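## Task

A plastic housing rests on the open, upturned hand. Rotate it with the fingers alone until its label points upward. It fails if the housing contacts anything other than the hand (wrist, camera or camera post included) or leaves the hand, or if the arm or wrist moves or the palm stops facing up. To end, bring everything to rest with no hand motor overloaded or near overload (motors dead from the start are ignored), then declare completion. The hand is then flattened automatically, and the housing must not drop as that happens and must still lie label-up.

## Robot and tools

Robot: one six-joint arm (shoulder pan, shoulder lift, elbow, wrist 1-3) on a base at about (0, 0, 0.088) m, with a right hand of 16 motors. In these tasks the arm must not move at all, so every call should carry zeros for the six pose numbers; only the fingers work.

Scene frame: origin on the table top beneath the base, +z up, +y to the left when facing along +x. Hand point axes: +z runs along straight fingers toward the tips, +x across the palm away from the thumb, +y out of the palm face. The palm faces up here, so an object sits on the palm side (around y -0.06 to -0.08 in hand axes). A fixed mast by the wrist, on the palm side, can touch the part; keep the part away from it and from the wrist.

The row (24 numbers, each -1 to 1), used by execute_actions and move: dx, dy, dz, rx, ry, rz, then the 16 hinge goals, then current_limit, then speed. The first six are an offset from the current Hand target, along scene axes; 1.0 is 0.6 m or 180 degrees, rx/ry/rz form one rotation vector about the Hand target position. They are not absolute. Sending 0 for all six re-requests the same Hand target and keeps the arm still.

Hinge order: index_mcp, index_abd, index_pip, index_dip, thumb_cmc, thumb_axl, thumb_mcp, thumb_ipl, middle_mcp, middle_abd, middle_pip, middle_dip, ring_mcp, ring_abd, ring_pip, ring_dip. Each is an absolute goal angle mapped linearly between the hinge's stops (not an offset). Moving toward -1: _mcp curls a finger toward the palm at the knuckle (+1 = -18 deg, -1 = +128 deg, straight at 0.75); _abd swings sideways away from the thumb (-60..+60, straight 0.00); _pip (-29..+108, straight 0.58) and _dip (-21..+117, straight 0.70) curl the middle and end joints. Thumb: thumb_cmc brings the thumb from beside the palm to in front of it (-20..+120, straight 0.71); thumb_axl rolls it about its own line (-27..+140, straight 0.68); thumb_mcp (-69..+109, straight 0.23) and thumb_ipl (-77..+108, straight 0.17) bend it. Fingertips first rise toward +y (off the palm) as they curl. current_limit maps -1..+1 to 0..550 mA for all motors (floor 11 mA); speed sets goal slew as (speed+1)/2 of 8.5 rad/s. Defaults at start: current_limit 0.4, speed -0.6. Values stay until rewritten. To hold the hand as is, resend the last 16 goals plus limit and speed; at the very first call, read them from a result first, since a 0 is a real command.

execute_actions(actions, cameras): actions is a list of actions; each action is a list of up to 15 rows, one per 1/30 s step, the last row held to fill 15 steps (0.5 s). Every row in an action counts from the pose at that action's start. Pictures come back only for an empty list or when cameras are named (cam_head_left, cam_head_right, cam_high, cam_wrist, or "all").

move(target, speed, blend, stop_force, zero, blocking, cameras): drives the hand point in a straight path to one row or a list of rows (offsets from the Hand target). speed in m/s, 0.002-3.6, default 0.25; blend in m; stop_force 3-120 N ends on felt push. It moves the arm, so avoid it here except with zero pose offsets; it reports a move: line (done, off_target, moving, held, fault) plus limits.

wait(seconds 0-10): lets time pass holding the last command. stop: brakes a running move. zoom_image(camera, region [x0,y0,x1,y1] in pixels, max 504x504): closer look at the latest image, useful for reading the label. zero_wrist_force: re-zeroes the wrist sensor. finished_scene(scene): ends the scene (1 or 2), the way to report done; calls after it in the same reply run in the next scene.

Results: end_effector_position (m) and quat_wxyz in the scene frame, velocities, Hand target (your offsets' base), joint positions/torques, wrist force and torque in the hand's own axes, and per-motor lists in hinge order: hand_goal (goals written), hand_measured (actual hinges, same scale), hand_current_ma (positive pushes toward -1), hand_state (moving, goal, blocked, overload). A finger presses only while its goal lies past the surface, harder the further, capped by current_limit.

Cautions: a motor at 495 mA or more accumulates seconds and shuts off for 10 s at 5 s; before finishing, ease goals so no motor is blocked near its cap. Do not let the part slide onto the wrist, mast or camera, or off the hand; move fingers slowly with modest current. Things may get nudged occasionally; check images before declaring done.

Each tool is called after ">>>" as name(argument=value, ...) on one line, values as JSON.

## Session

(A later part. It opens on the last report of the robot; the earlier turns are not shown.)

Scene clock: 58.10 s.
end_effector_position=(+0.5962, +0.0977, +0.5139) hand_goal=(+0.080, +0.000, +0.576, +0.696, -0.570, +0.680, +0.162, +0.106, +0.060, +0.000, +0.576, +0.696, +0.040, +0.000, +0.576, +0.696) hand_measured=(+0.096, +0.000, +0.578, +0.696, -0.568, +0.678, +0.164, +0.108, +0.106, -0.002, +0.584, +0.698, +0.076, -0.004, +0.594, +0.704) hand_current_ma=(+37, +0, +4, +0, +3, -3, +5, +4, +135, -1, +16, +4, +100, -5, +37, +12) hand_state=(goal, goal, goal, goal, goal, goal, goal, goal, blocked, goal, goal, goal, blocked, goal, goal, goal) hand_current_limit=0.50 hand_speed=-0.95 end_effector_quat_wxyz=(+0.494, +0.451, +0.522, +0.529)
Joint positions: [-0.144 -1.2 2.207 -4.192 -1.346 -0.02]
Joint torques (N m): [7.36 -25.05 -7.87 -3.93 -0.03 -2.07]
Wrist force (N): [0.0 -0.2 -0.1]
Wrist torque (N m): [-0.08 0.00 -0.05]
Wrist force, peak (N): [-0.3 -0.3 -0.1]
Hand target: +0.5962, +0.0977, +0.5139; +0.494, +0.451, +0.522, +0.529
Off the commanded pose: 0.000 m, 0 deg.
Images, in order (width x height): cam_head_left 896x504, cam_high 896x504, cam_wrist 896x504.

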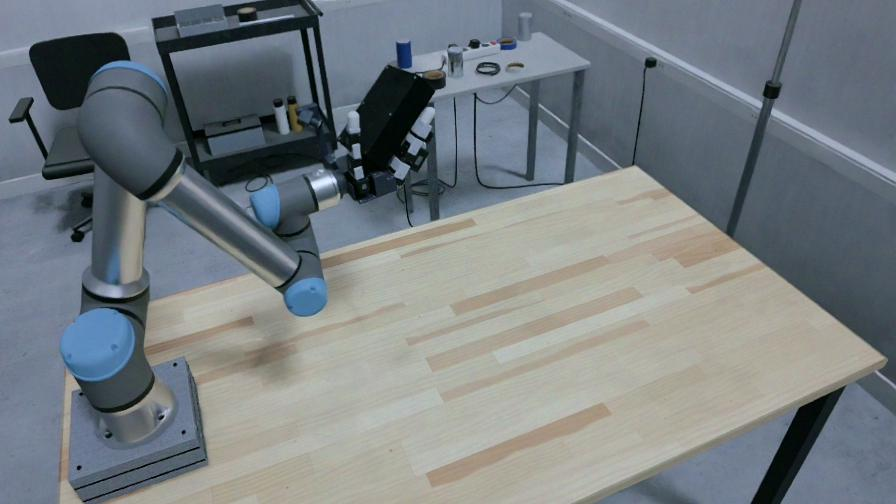

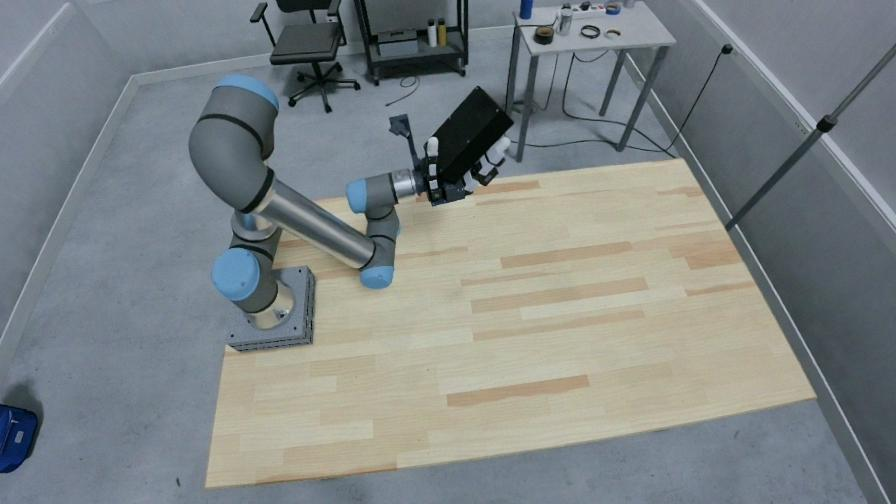

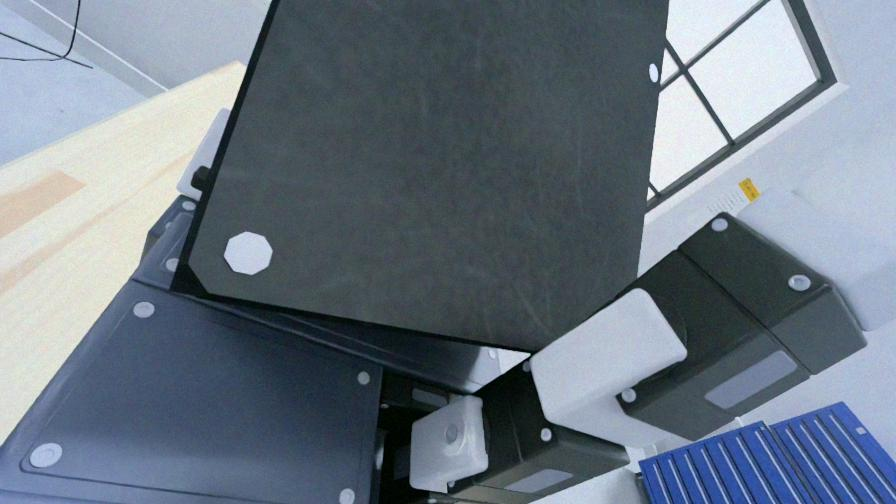

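>>> zoom_image(camera="cam_high", region=[460, 80, 520, 130])

>>> zoom_image(camera="cam_head_left", region=[385, 55, 445, 105])

Scaled by 8.400.

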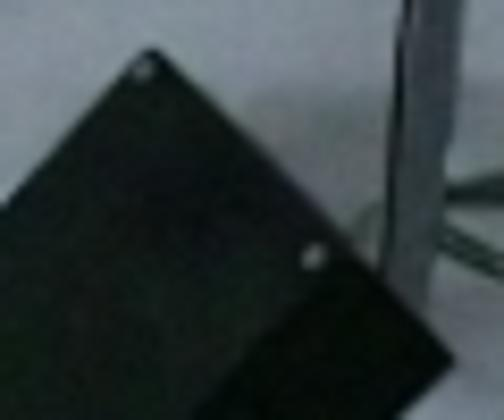

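Scaled by 8.400.

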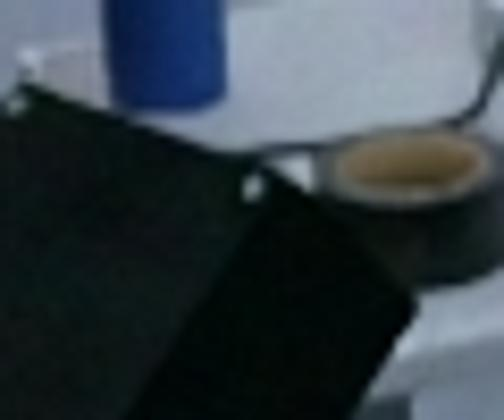

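>>> execute_actions(actions=[[[0,0,0,0,0,0,-0.10,0.0,0.576,0.696,-0.571,0.68,0.162,0.106,-0.10,0.0,0.576,0.696,-0.12,0.0,0.576,0.696,0.5,-0.95]],[[0,0,0,0,0,0,-0.10,0.0,0.576,0.696,-0.571,0.68,0.162,0.106,-0.10,0.0,0.576,0.696,-0.12,0.0,0.576,0.696,0.5,-0.95]],[[0,0,0,0,0,0,-0.10,0.0,0.576,0.696,-0.571,0.68,0.162,0.106,-0.10,0.0,0.576,0.696,-0.12,0.0,0.576,0.696,0.5,-0.95]]], cameras=["cam_wrist","cam_high","cam_head_left"])

>>> zoom_image(camera="cam_high", region=[420, 80, 530, 200])

>>> zoom_image(camera="cam_head_left", region=[335, 50, 465, 190])

Scene clock: 63.17 s.
end_effector_position=(+0.5962, +0.0977, +0.5139) hand_goal=(-0.100, +0.000, +0.576, +0.696, -0.570, +0.680, +0.162, +0.106, -0.100, +0.000, +0.576, +0.696, -0.120, +0.000, +0.576, +0.696) hand_measured=(-0.080, +0.000, +0.578, +0.696, -0.568, +0.678, +0.164, +0.108, -0.062, -0.002, +0.586, +0.700, -0.092, -0.004, +0.592, +0.704) hand_current_ma=(+49, +0, +4, +0, +3, -3, +5, +4, +107, -3, +17, +4, +76, -5, +35, +12) hand_state=(blocked, goal, goal, goal, goal, goal, goal, goal, blocked, goal, goal, goal, blocked, goal, goal, goal) hand_current_limit=0.50 hand_speed=-0.95 end_effector_quat_wxyz=(+0.494, +0.451, +0.522, +0.529)
Joint positions: [-0.144 -1.2 2.207 -4.192 -1.346 -0.02]
Joint torques (N m): [7.28 -24.98 -8 -3.94 -0.09 -2.14]
Wrist force (N): [-0.2 -0.2 -0.1]
Wrist torque (N m): [-0.14 0.03 -0.08]
Wrist force, peak (N): [0.1 -0.5 -0.1]
Hand target: +0.5962, +0.0977, +0.5139; +0.494, +0.451, +0.522, +0.529
Off the commanded pose: 0.000 m, 0 deg.
Images, in order (width x height): cam_head_left 896x504, cam_high 896x504, cam_wrist 896x504.

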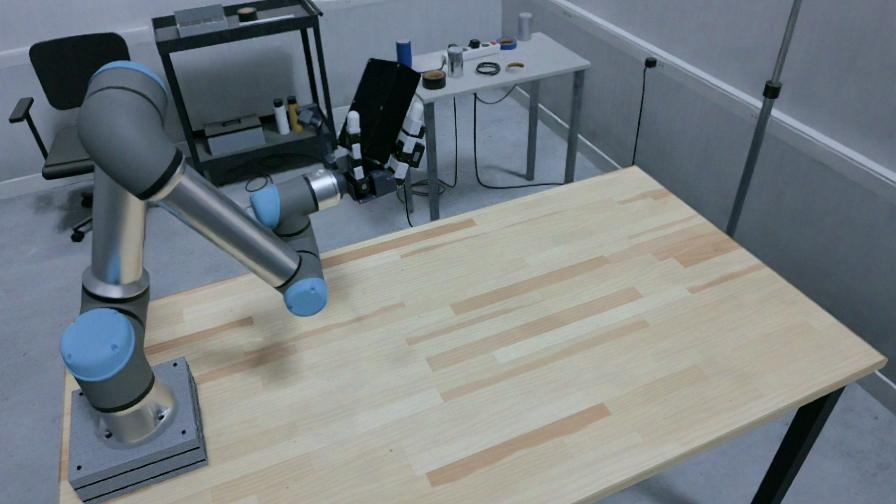

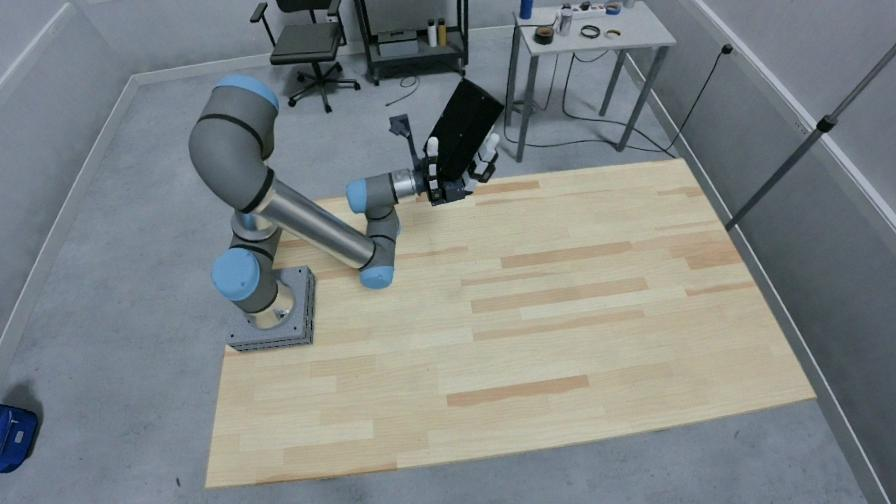

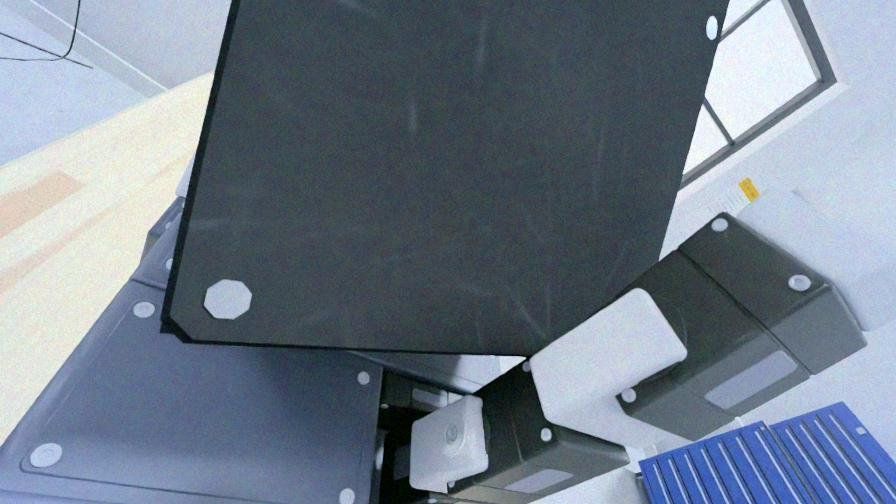

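Scaled by 4.200.

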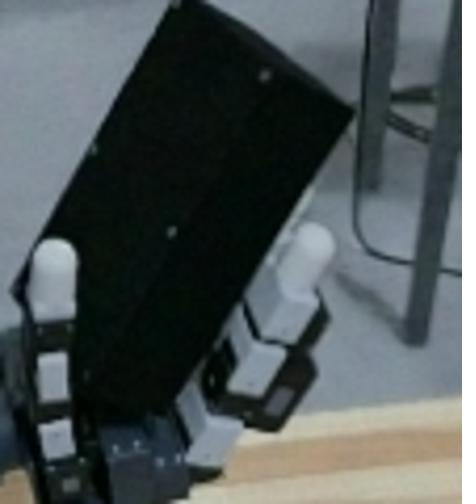

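Scaled by 3.600.

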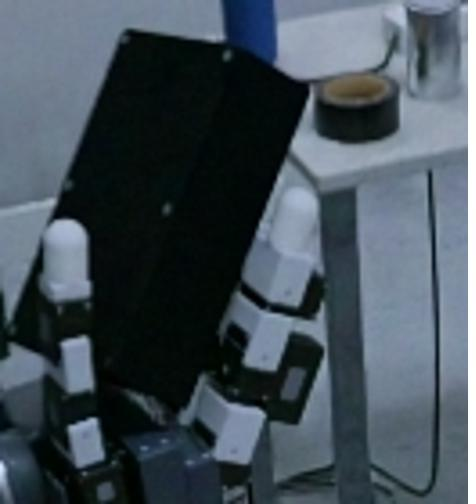

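>>> zoom_image(camera="cam_high", region=[455, 75, 510, 121])

>>> zoom_image(camera="cam_head_left", region=[365, 50, 425, 100])

Scaled by 9.164.

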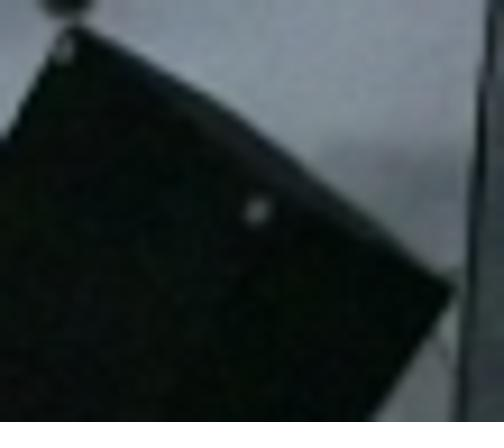

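Scaled by 8.400.

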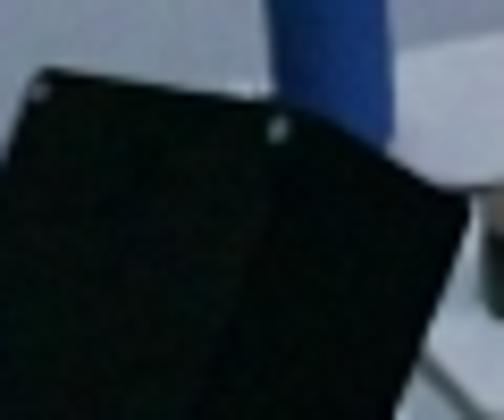

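>>> execute_actions(actions=[[[0,0,0,0,0,0,-0.21,0.0,0.576,0.696,-0.571,0.68,0.162,0.106,-0.21,0.0,0.576,0.696,-0.23,0.0,0.576,0.696,0.5,-0.96]],[[0,0,0,0,0,0,-0.21,0.0,0.576,0.696,-0.571,0.68,0.162,0.106,-0.21,0.0,0.576,0.696,-0.23,0.0,0.576,0.696,0.5,-0.96]]], cameras=["cam_wrist","cam_high","cam_head_left"])

>>> zoom_image(camera="cam_high", region=[450, 65, 510, 115])

>>> zoom_image(camera="cam_head_left", region=[335, 50, 465, 190])

Scene clock: 65.43 s.
end_effector_position=(+0.5962, +0.0977, +0.5139) hand_goal=(-0.210, +0.000, +0.576, +0.696, -0.570, +0.680, +0.162, +0.106, -0.210, +0.000, +0.576, +0.696, -0.230, +0.000, +0.576, +0.696) hand_measured=(-0.200, +0.000, +0.578, +0.696, -0.568, +0.678, +0.164, +0.108, -0.174, -0.004, +0.586, +0.700, -0.206, -0.004, +0.590, +0.704) hand_current_ma=(+21, +0, +4, +0, +3, -3, +5, +4, +105, -4, +17, +4, +60, -5, +29, +12) hand_state=(goal, goal, goal, goal, goal, goal, goal, goal, blocked, goal, goal, goal, blocked, goal, goal, goal) hand_current_limit=0.50 hand_speed=-0.96 end_effector_quat_wxyz=(+0.494, +0.451, +0.522, +0.529)
Joint positions: [-0.144 -1.2 2.207 -4.192 -1.346 -0.02]
Joint torques (N m): [7.62 -24.91 -7.78 -3.96 -0.06 -2.09]
Wrist force (N): [0.0 -0.2 0.2]
Wrist torque (N m): [-0.22 -0.01 -0.08]
Wrist force, peak (N): [0.2 -0.2 0.4]
Hand target: +0.5962, +0.0977, +0.5139; +0.494, +0.451, +0.522, +0.529
Off the commanded pose: 0.000 m, 0 deg.
Images, in order (width x height): cam_head_left 896x504, cam_high 896x504, cam_wrist 896x504.

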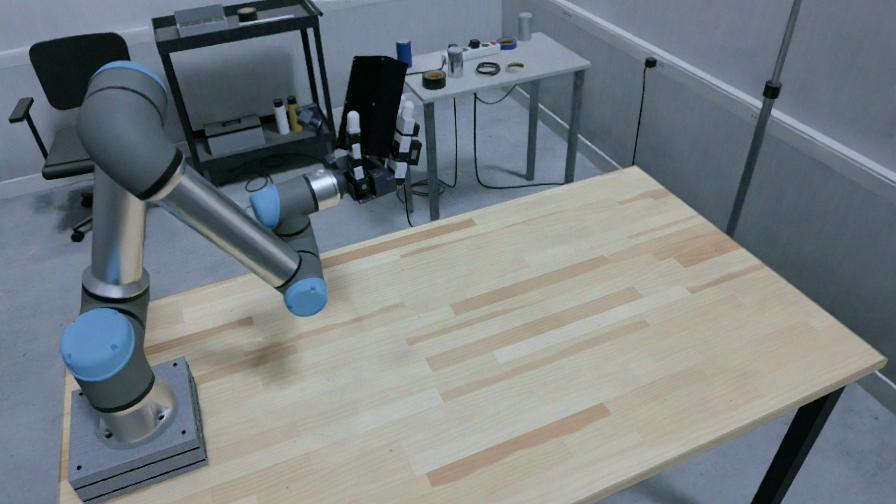

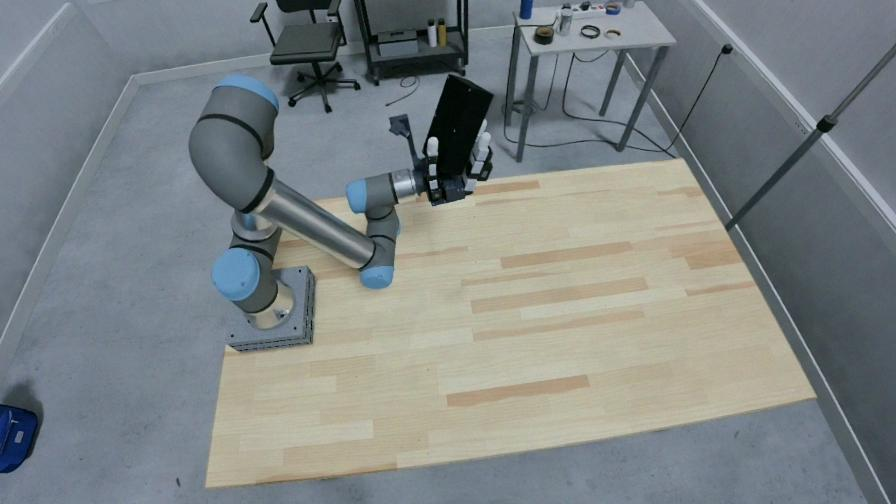

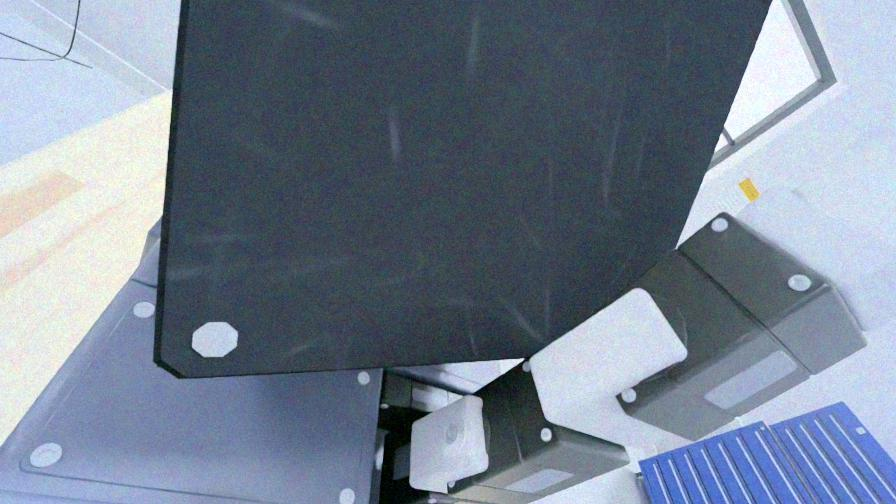

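Scaled by 8.400.

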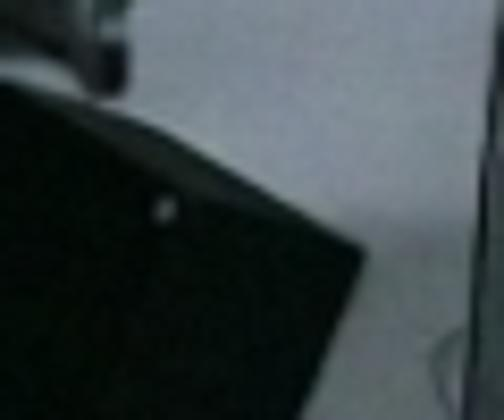

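Scaled by 3.600.

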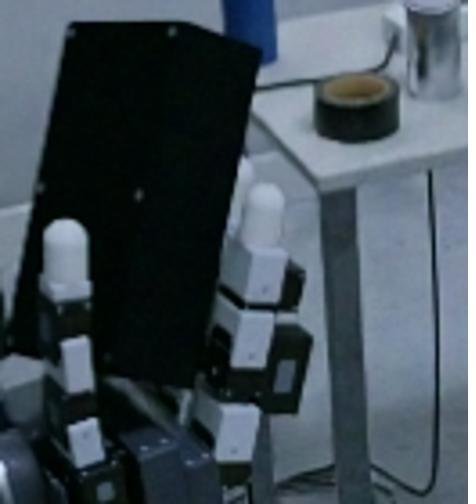

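>>> execute_actions(actions=[[[0,0,0,0,0,0,0.0,0.0,0.576,0.696,-0.571,0.68,0.162,0.106,0.03,0.0,0.576,0.696,0.03,0.0,0.576,0.696,0.5,-0.96]],[[0,0,0,0,0,0,0.0,0.0,0.576,0.696,-0.571,0.68,0.162,0.106,0.03,0.0,0.576,0.696,0.03,0.0,0.576,0.696,0.5,-0.96]],[[0,0,0,0,0,0,0.15,0.0,0.576,0.696,-0.571,0.68,0.162,0.106,0.18,0.0,0.576,0.696,0.18,0.0,0.576,0.696,0.5,-0.96]],[[0,0,0,0,0,0,0.3,0.0,0.576,0.696,-0.571,0.68,0.162,0.106,0.33,0.0,0.576,0.696,0.33,0.0,0.576,0.696,0.5,-0.96]],[[0,0,0,0,0,0,0.3,0.0,0.576,0.696,-0.571,0.68,0.162,0.106,0.33,0.0,0.576,0.696,0.33,0.0,0.576,0.696,0.5,-0.96]],[[0,0,0,0,0,0,0.3,0.0,0.576,0.696,-0.571,0.68,0.162,0.106,0.33,0.0,0.576,0.696,0.33,0.0,0.576,0.696,0.5,-0.96]]], cameras=["cam_wrist","cam_high","cam_head_left"])

>>> zoom_image(camera="cam_high", region=[420, 80, 540, 200])

>>> zoom_image(camera="cam_head_left", region=[335, 70, 465, 200])

Scene clock: 103.50 s.
end_effector_position=(+0.5962, +0.0977, +0.5139) hand_goal=(+0.300, +0.000, +0.576, +0.696, -0.570, +0.680, +0.162, +0.106, +0.330, +0.000, +0.576, +0.696, +0.330, +0.000, +0.576, +0.696) hand_measured=(+0.310, +0.000, +0.578, +0.696, -0.568, +0.678, +0.164, +0.108, +0.346, -0.002, +0.584, +0.700, +0.336, -0.004, +0.582, +0.700) hand_current_ma=(+22, +0, +4, +0, +3, -3, +3, +4, +37, -1, +15, +4, +10, -3, +8, +4) hand_state=(goal, goal, goal, goal, goal, goal, goal, goal, goal, goal, goal, goal, goal, goal, goal, goal) hand_current_limit=0.50 hand_speed=-0.96 end_effector_quat_wxyz=(+0.494, +0.451, +0.522, +0.529)
Joint positions: [-0.144 -1.2 2.207 -4.192 -1.346 -0.02]
Joint torques (N m): [6.38 -25.2 -8.97 -3.92 -0.95 -2.23]
Wrist force (N): [-0.2 0.1 0.0]
Wrist torque (N m): [0.01 0.03 -0.08]
Wrist force, peak (N): [0.4 0.1 0.3]
Hand target: +0.5962, +0.0977, +0.5139; +0.494, +0.451, +0.522, +0.529
Off the commanded pose: 0.000 m, 0 deg.
Images, in order (width x height): cam_head_left 896x504, cam_high 896x504, cam_wrist 896x504.

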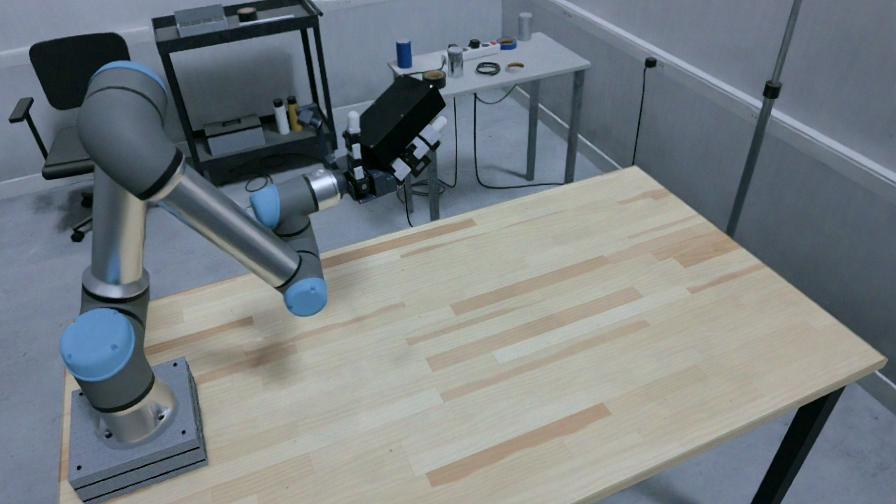

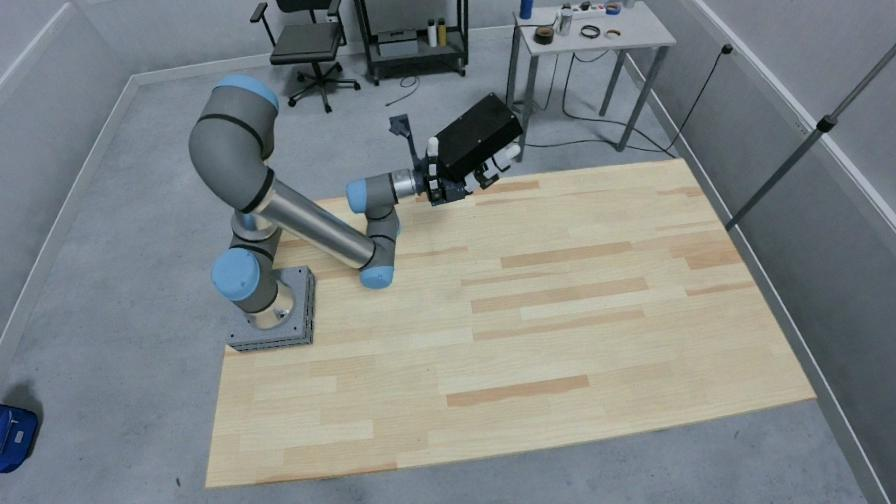

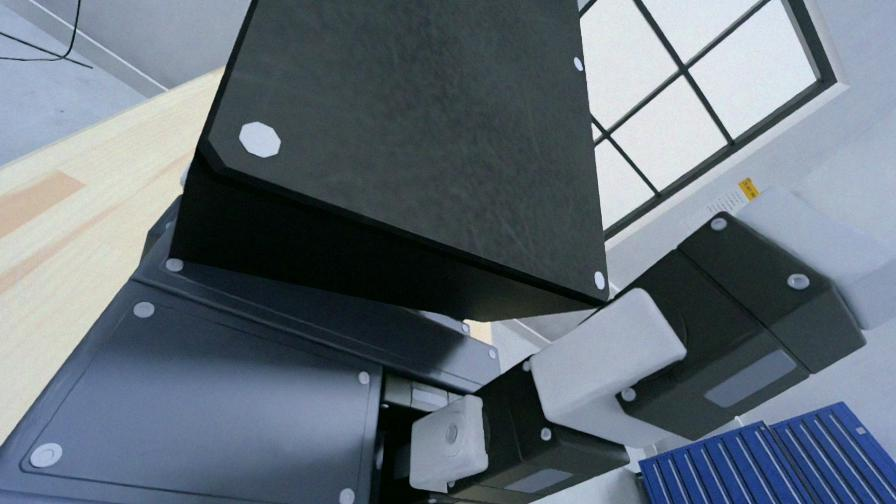

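Scaled by 4.200.

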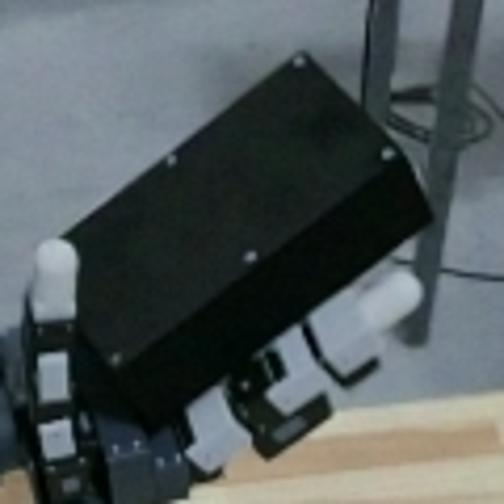

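Scaled by 3.877.

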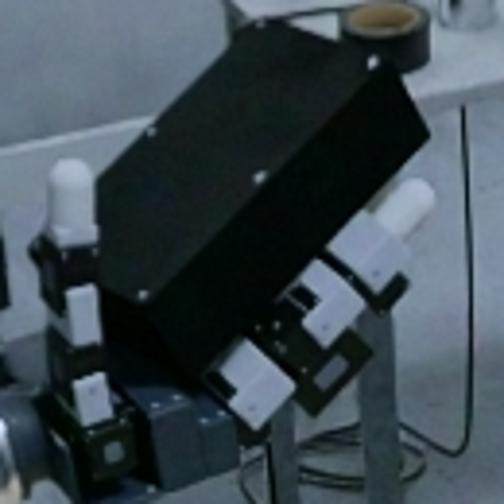

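>>> execute_actions(actions=[[[0,0,0,0,0,0,0.45,0.0,0.576,0.696,-0.571,0.68,0.162,0.106,0.47,0.0,0.576,0.696,0.47,0.0,0.576,0.696,0.5,-0.96]],[[0,0,0,0,0,0,0.6,0.0,0.576,0.696,-0.571,0.68,0.162,0.106,0.6,0.0,0.576,0.696,0.6,0.0,0.576,0.696,0.5,-0.96]],[[0,0,0,0,0,0,0.6,0.0,0.576,0.696,-0.571,0.68,0.162,0.106,0.6,0.0,0.576,0.696,0.6,0.0,0.576,0.696,0.5,-0.96]],[[0,0,0,0,0,0,0.754,0.0,0.576,0.696,-0.571,0.68,0.162,0.106,0.754,0.0,0.576,0.696,0.754,0.0,0.576,0.696,0.5,-0.97]],[[0,0,0,0,0,0,0.754,0.0,0.576,0.696,-0.571,0.68,0.162,0.106,0.754,0.0,0.576,0.696,0.754,0.0,0.576,0.696,0.5,-0.97]],[[0,0,0,0,0,0,0.754,0.0,0.576,0.696,-0.571,0.68,0.162,0.106,0.754,0.0,0.576,0.696,0.754,0.0,0.576,0.696,0.5,-0.97]]], cameras=["cam_wrist","cam_high","cam_head_left"])

>>> zoom_image(camera="cam_high", region=[420, 90, 540, 210])

>>> zoom_image(camera="cam_head_left", region=[335, 80, 465, 210])

Scene clock: 110.63 s.
end_effector_position=(+0.5962, +0.0977, +0.5139) hand_goal=(+0.754, +0.000, +0.576, +0.696, -0.570, +0.680, +0.162, +0.106, +0.754, +0.000, +0.576, +0.696, +0.754, +0.000, +0.576, +0.696) hand_measured=(+0.762, +0.000, +0.578, +0.696, -0.568, +0.678, +0.164, +0.108, +0.768, -0.002, +0.584, +0.700, +0.770, -0.004, +0.582, +0.700) hand_current_ma=(+12, +0, +4, +0, +3, -3, +3, +4, +32, -1, +15, +4, +35, -3, +9, +4) hand_state=(goal, goal, goal, goal, goal, goal, goal, goal, goal, goal, goal, goal, goal, goal, goal, goal) hand_current_limit=0.50 hand_speed=-0.97 end_effector_quat_wxyz=(+0.494, +0.451, +0.522, +0.529)
Joint positions: [-0.144 -1.2 2.207 -4.192 -1.346 -0.02]
Joint torques (N m): [6.41 -24.64 -9.32 -3.8 -1.01 -2.16]
Wrist force (N): [0.1 -0.2 0.2]
Wrist torque (N m): [0.00 -0.01 -0.06]
Wrist force, peak (N): [0.1 0.1 0.5]
Hand target: +0.5962, +0.0977, +0.5139; +0.494, +0.451, +0.522, +0.529
Off the commanded pose: 0.000 m, 0 deg.
Images, in order (width x height): cam_head_left 896x504, cam_high 896x504, cam_wrist 896x504.

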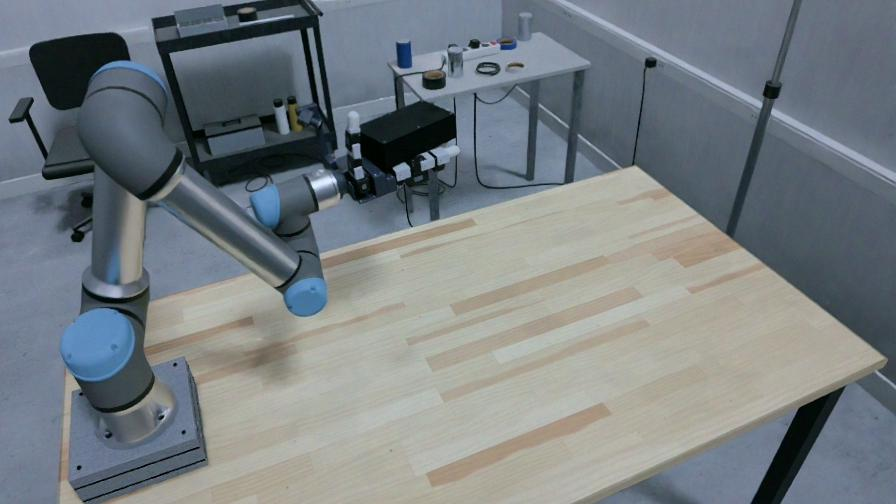

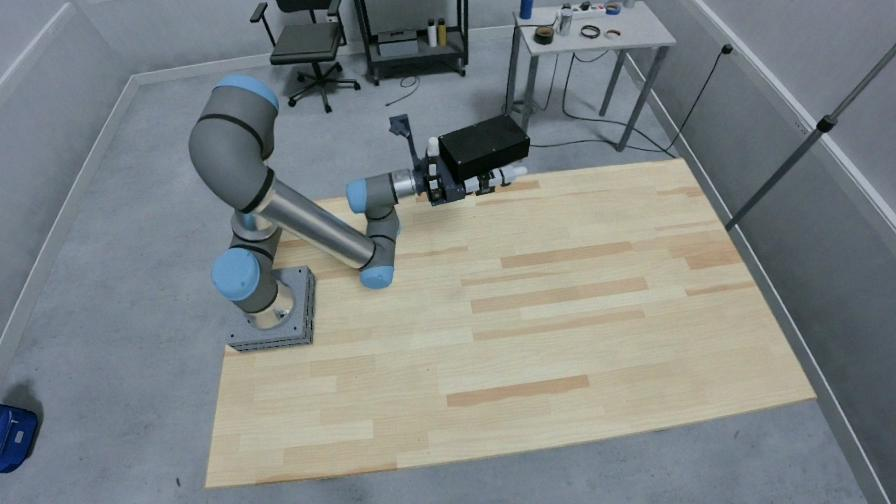

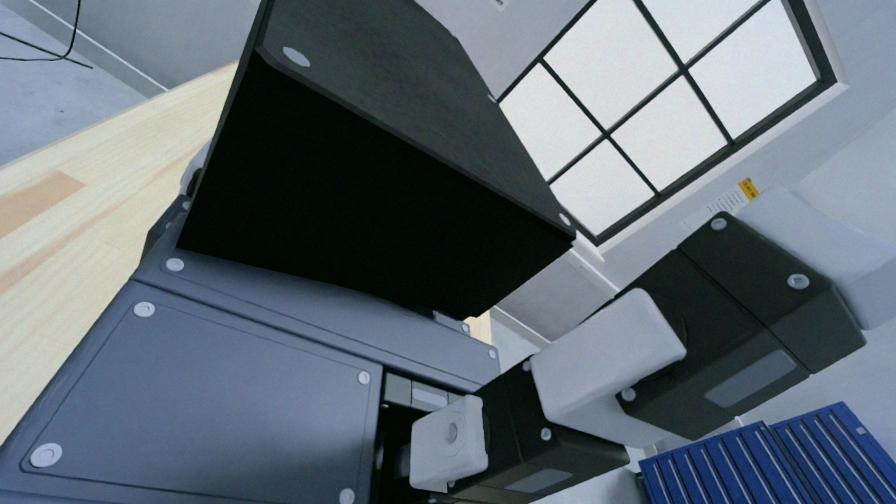

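Scaled by 4.200.

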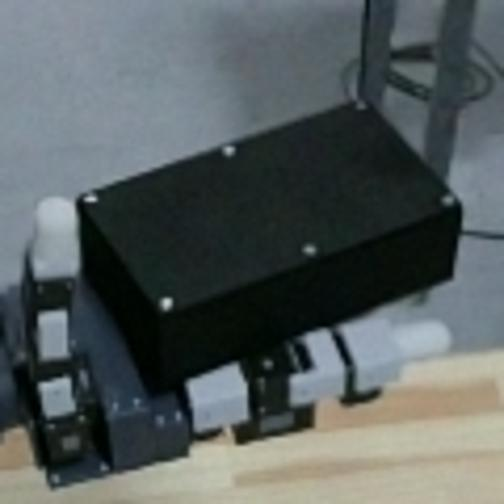

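Scaled by 3.877.

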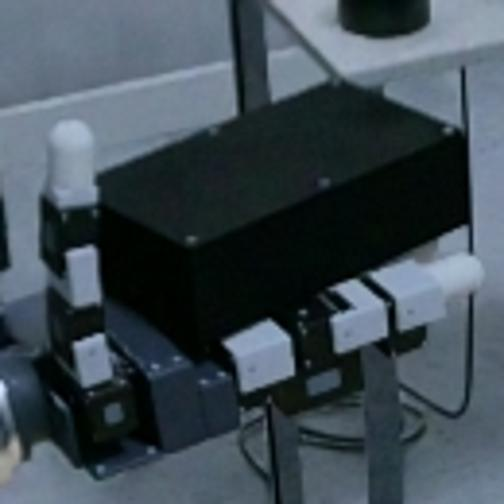

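>>> zoom_image(camera="cam_wrist", region=[150, 0, 350, 260])

>>> zoom_image(camera="cam_wrist", region=[360, 260, 560, 430])

Scaled by 1.938.

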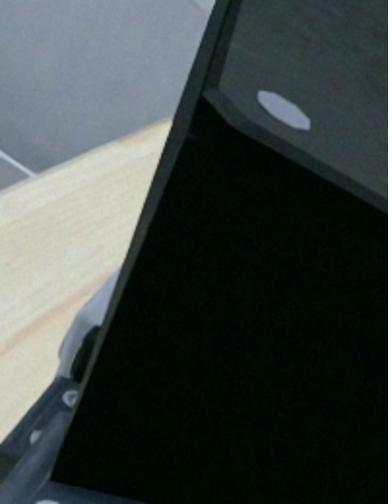

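Scaled by 2.520.

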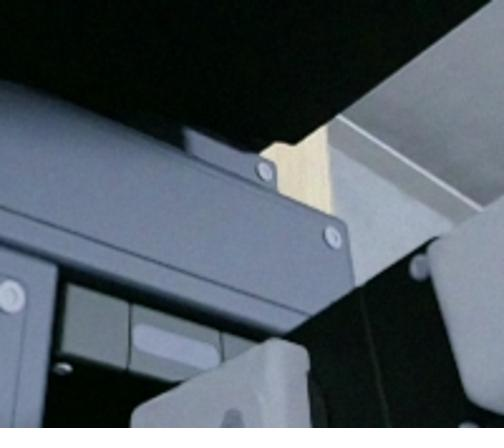

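>>> zoom_image(camera="cam_wrist", region=[220, 0, 290, 100])

>>> zoom_image(camera="cam_wrist", region=[165, 100, 255, 260])

Scaled by 5.040.

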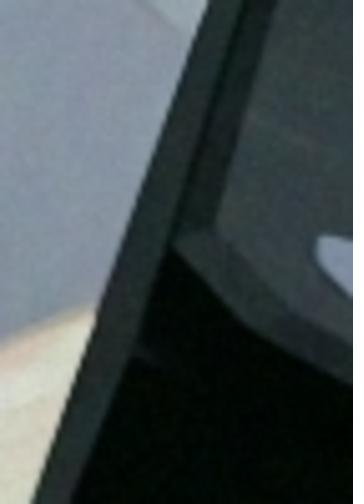

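Scaled by 3.150.

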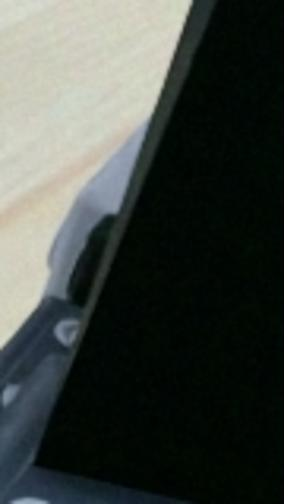

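>>> execute_actions(actions=[[[0,0,0,0,0,0,0.754,0.0,0.576,0.696,0.143,0.68,0.23,0.17,0.754,0.0,0.576,0.696,0.754,0.0,0.576,0.696,0.5,-0.88]],[[0,0,0,0,0,0,0.754,0.0,0.576,0.696,0.143,0.68,0.23,0.17,0.754,0.0,0.576,0.696,0.754,0.0,0.576,0.696,0.5,-0.88]],[[0,0,0,0,0,0,0.754,0.0,0.576,0.696,0.143,0.68,0.0,0.17,0.754,0.0,0.576,0.696,0.754,0.0,0.576,0.696,0.5,-0.88]],[[0,0,0,0,0,0,0.754,0.0,0.576,0.696,0.143,0.68,-0.4,0.17,0.754,0.0,0.576,0.696,0.754,0.0,0.576,0.696,0.5,-0.88]],[[0,0,0,0,0,0,0.754,0.0,0.576,0.696,0.143,0.68,-0.6,0.17,0.754,0.0,0.576,0.696,0.754,0.0,0.576,0.696,0.5,-0.88]],[[0,0,0,0,0,0,0.754,0.0,0.576,0.696,0.143,0.68,-0.6,0.17,0.754,0.0,0.576,0.696,0.754,0.0,0.576,0.696,0.5,-0.88]]], cameras=["cam_wrist","cam_high","cam_head_left"])

>>> zoom_image(camera="cam_high", region=[420, 90, 540, 210])

>>> zoom_image(camera="cam_head_left", region=[335, 80, 465, 210])

Scene clock: 124.40 s.
end_effector_position=(+0.5962, +0.0977, +0.5139) hand_goal=(+0.754, +0.000, +0.576, +0.696, +0.144, +0.680, -0.600, +0.170, +0.754, +0.000, +0.576, +0.696, +0.754, +0.000, +0.576, +0.696) hand_measured=(+0.762, +0.000, +0.578, +0.696, +0.148, +0.680, -0.600, +0.168, +0.768, -0.002, +0.584, +0.700, +0.770, -0.004, +0.582, +0.700) hand_current_ma=(+12, +0, +4, +0, +6, +1, -1, -4, +32, -1, +15, +4, +35, -3, +9, +4) hand_state=(goal, goal, goal, goal, goal, goal, goal, goal, goal, goal, goal, goal, goal, goal, goal, goal) hand_current_limit=0.50 hand_speed=-0.88 end_effector_quat_wxyz=(+0.494, +0.451, +0.522, +0.529)
Joint positions: [-0.144 -1.2 2.207 -4.192 -1.346 -0.02]
Joint torques (N m): [6.53 -25.12 -9.82 -3.57 -1.02 -2.23]
Wrist force (N): [0.2 0.0 -0.2]
Wrist torque (N m): [0.07 -0.01 -0.02]
Wrist force, peak (N): [-0.2 0.2 0.4]
Hand target: +0.5962, +0.0977, +0.5139; +0.494, +0.451, +0.522, +0.529
Off the commanded pose: 0.000 m, 0 deg.
Images, in order (width x height): cam_head_left 896x504, cam_high 896x504, cam_wrist 896x504.

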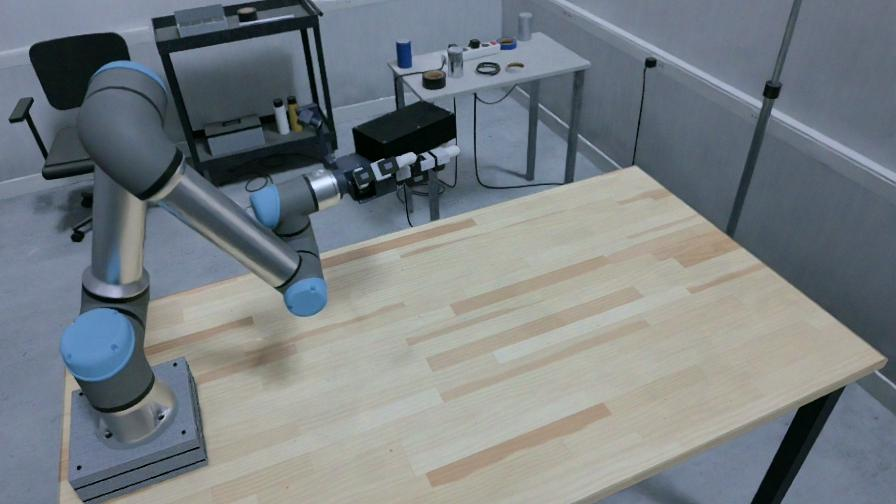

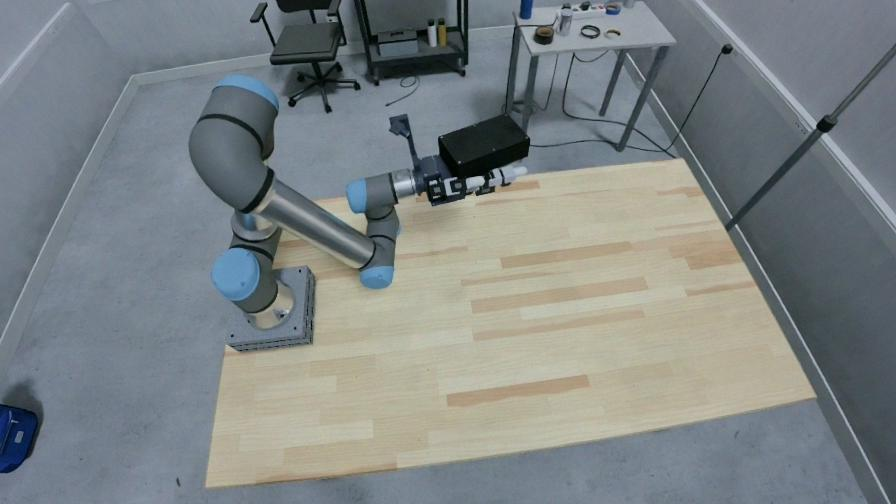

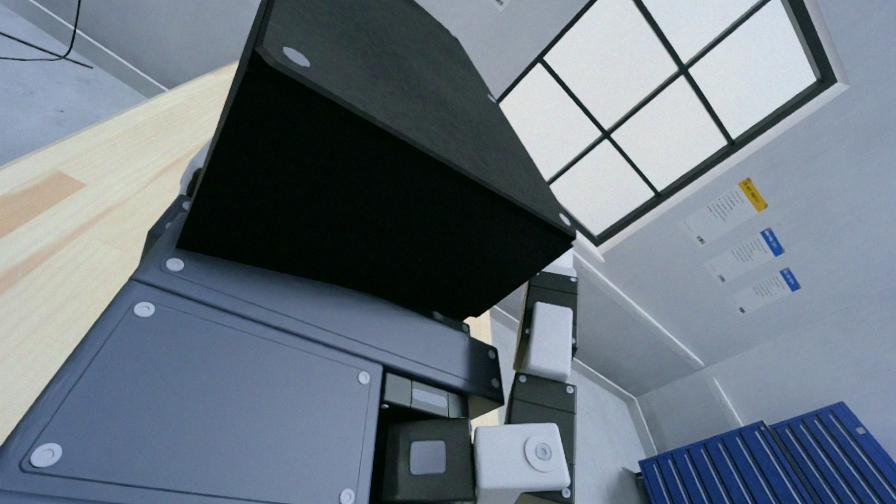

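Scaled by 4.200.

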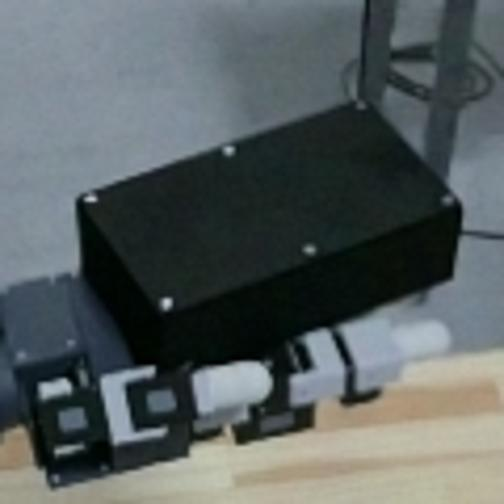

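Scaled by 3.877.

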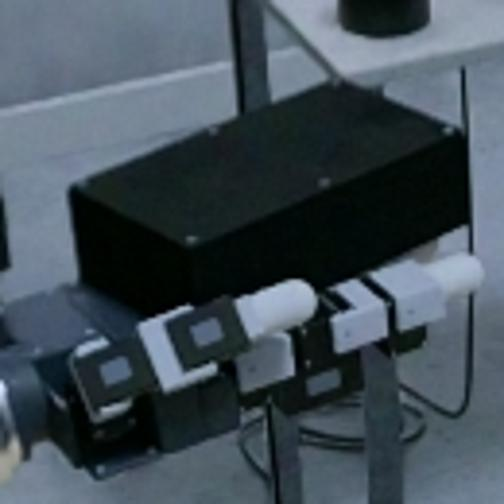

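>>> execute_actions(actions=[[[0,0,0,0,0,0,0.754,0.0,0.576,0.696,0.0,0.68,-0.73,0.17,0.754,0.0,0.576,0.696,0.754,0.0,0.576,0.696,0.5,-0.95]],[[0,0,0,0,0,0,0.754,0.0,0.576,0.696,-0.15,0.68,-0.73,0.17,0.754,0.0,0.576,0.696,0.754,0.0,0.576,0.696,0.5,-0.95]],[[0,0,0,0,0,0,0.754,0.0,0.576,0.696,-0.25,0.68,-0.73,0.17,0.754,0.0,0.576,0.696,0.754,0.0,0.576,0.696,0.5,-0.95]],[[0,0,0,0,0,0,0.754,0.0,0.576,0.696,-0.25,0.68,-0.73,0.17,0.754,0.0,0.576,0.696,0.754,0.0,0.576,0.696,0.5,-0.95]]], cameras=["cam_wrist","cam_high","cam_head_left"])

>>> zoom_image(camera="cam_high", region=[420, 90, 540, 210])

>>> zoom_image(camera="cam_head_left", region=[335, 80, 465, 210])

Scene clock: 127.63 s.
end_effector_position=(+0.5962, +0.0977, +0.5139) hand_goal=(+0.754, +0.000, +0.576, +0.696, -0.250, +0.680, -0.730, +0.170, +0.754, +0.000, +0.576, +0.696, +0.754, +0.000, +0.576, +0.696) hand_measured=(+0.762, +0.000, +0.578, +0.696, -0.238, +0.686, -0.730, +0.168, +0.770, -0.002, +0.584, +0.700, +0.772, -0.004, +0.584, +0.700) hand_current_ma=(+12, +0, +4, +0, +22, +14, +0, -4, +38, -1, +15, +4, +40, -3, +12, +4) hand_state=(goal, goal, goal, goal, goal, goal, goal, goal, goal, goal, goal, goal, goal, goal, goal, goal) hand_current_limit=0.50 hand_speed=-0.95 end_effector_quat_wxyz=(+0.494, +0.451, +0.522, +0.529)
Joint positions: [-0.144 -1.2 2.207 -4.192 -1.346 -0.02]
Joint torques (N m): [6.58 -25.54 -9.95 -3.42 -1.07 -2.18]
Wrist force (N): [0.0 0.0 -0.1]
Wrist torque (N m): [0.08 0.01 -0.05]
Wrist force, peak (N): [0.1 -0.5 0.1]
Hand target: +0.5962, +0.0977, +0.5139; +0.494, +0.451, +0.522, +0.529
Off the commanded pose: 0.000 m, 0 deg.
Images, in order (width x height): cam_head_left 896x504, cam_high 896x504, cam_wrist 896x504.

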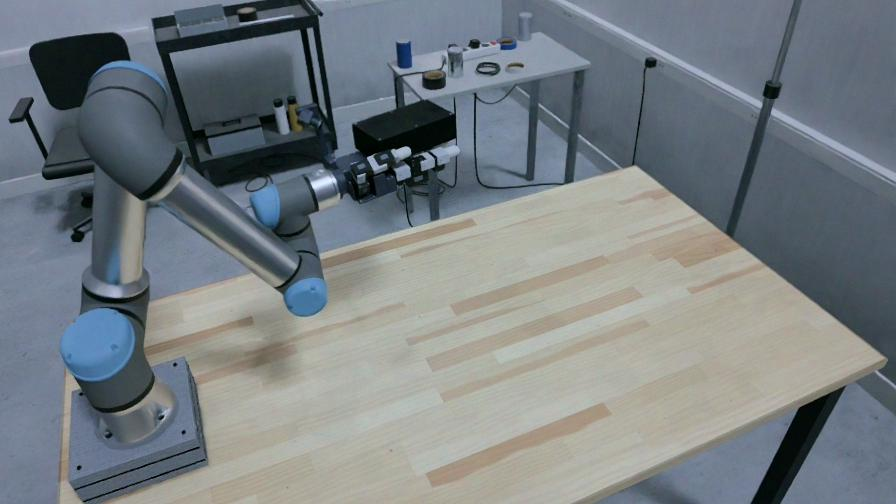

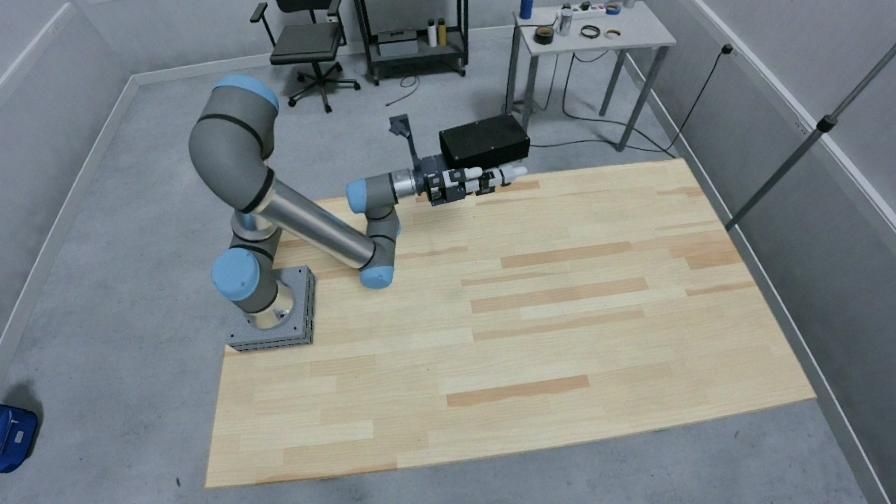

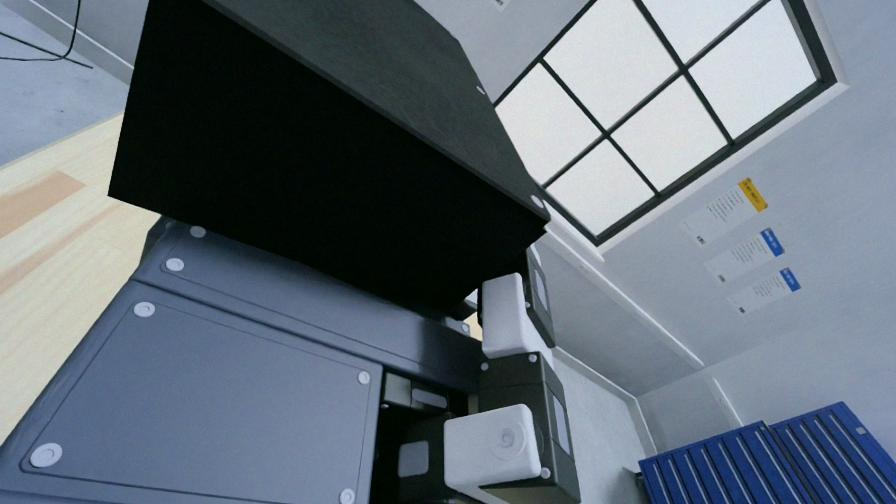

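Scaled by 4.200.

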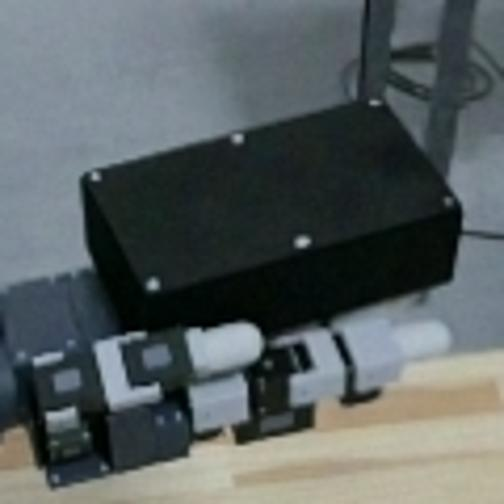

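Scaled by 3.877.

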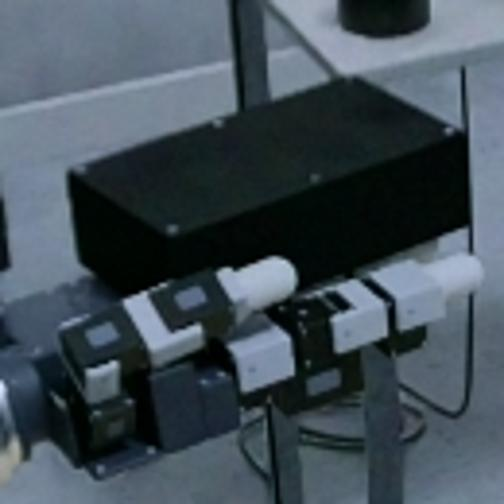

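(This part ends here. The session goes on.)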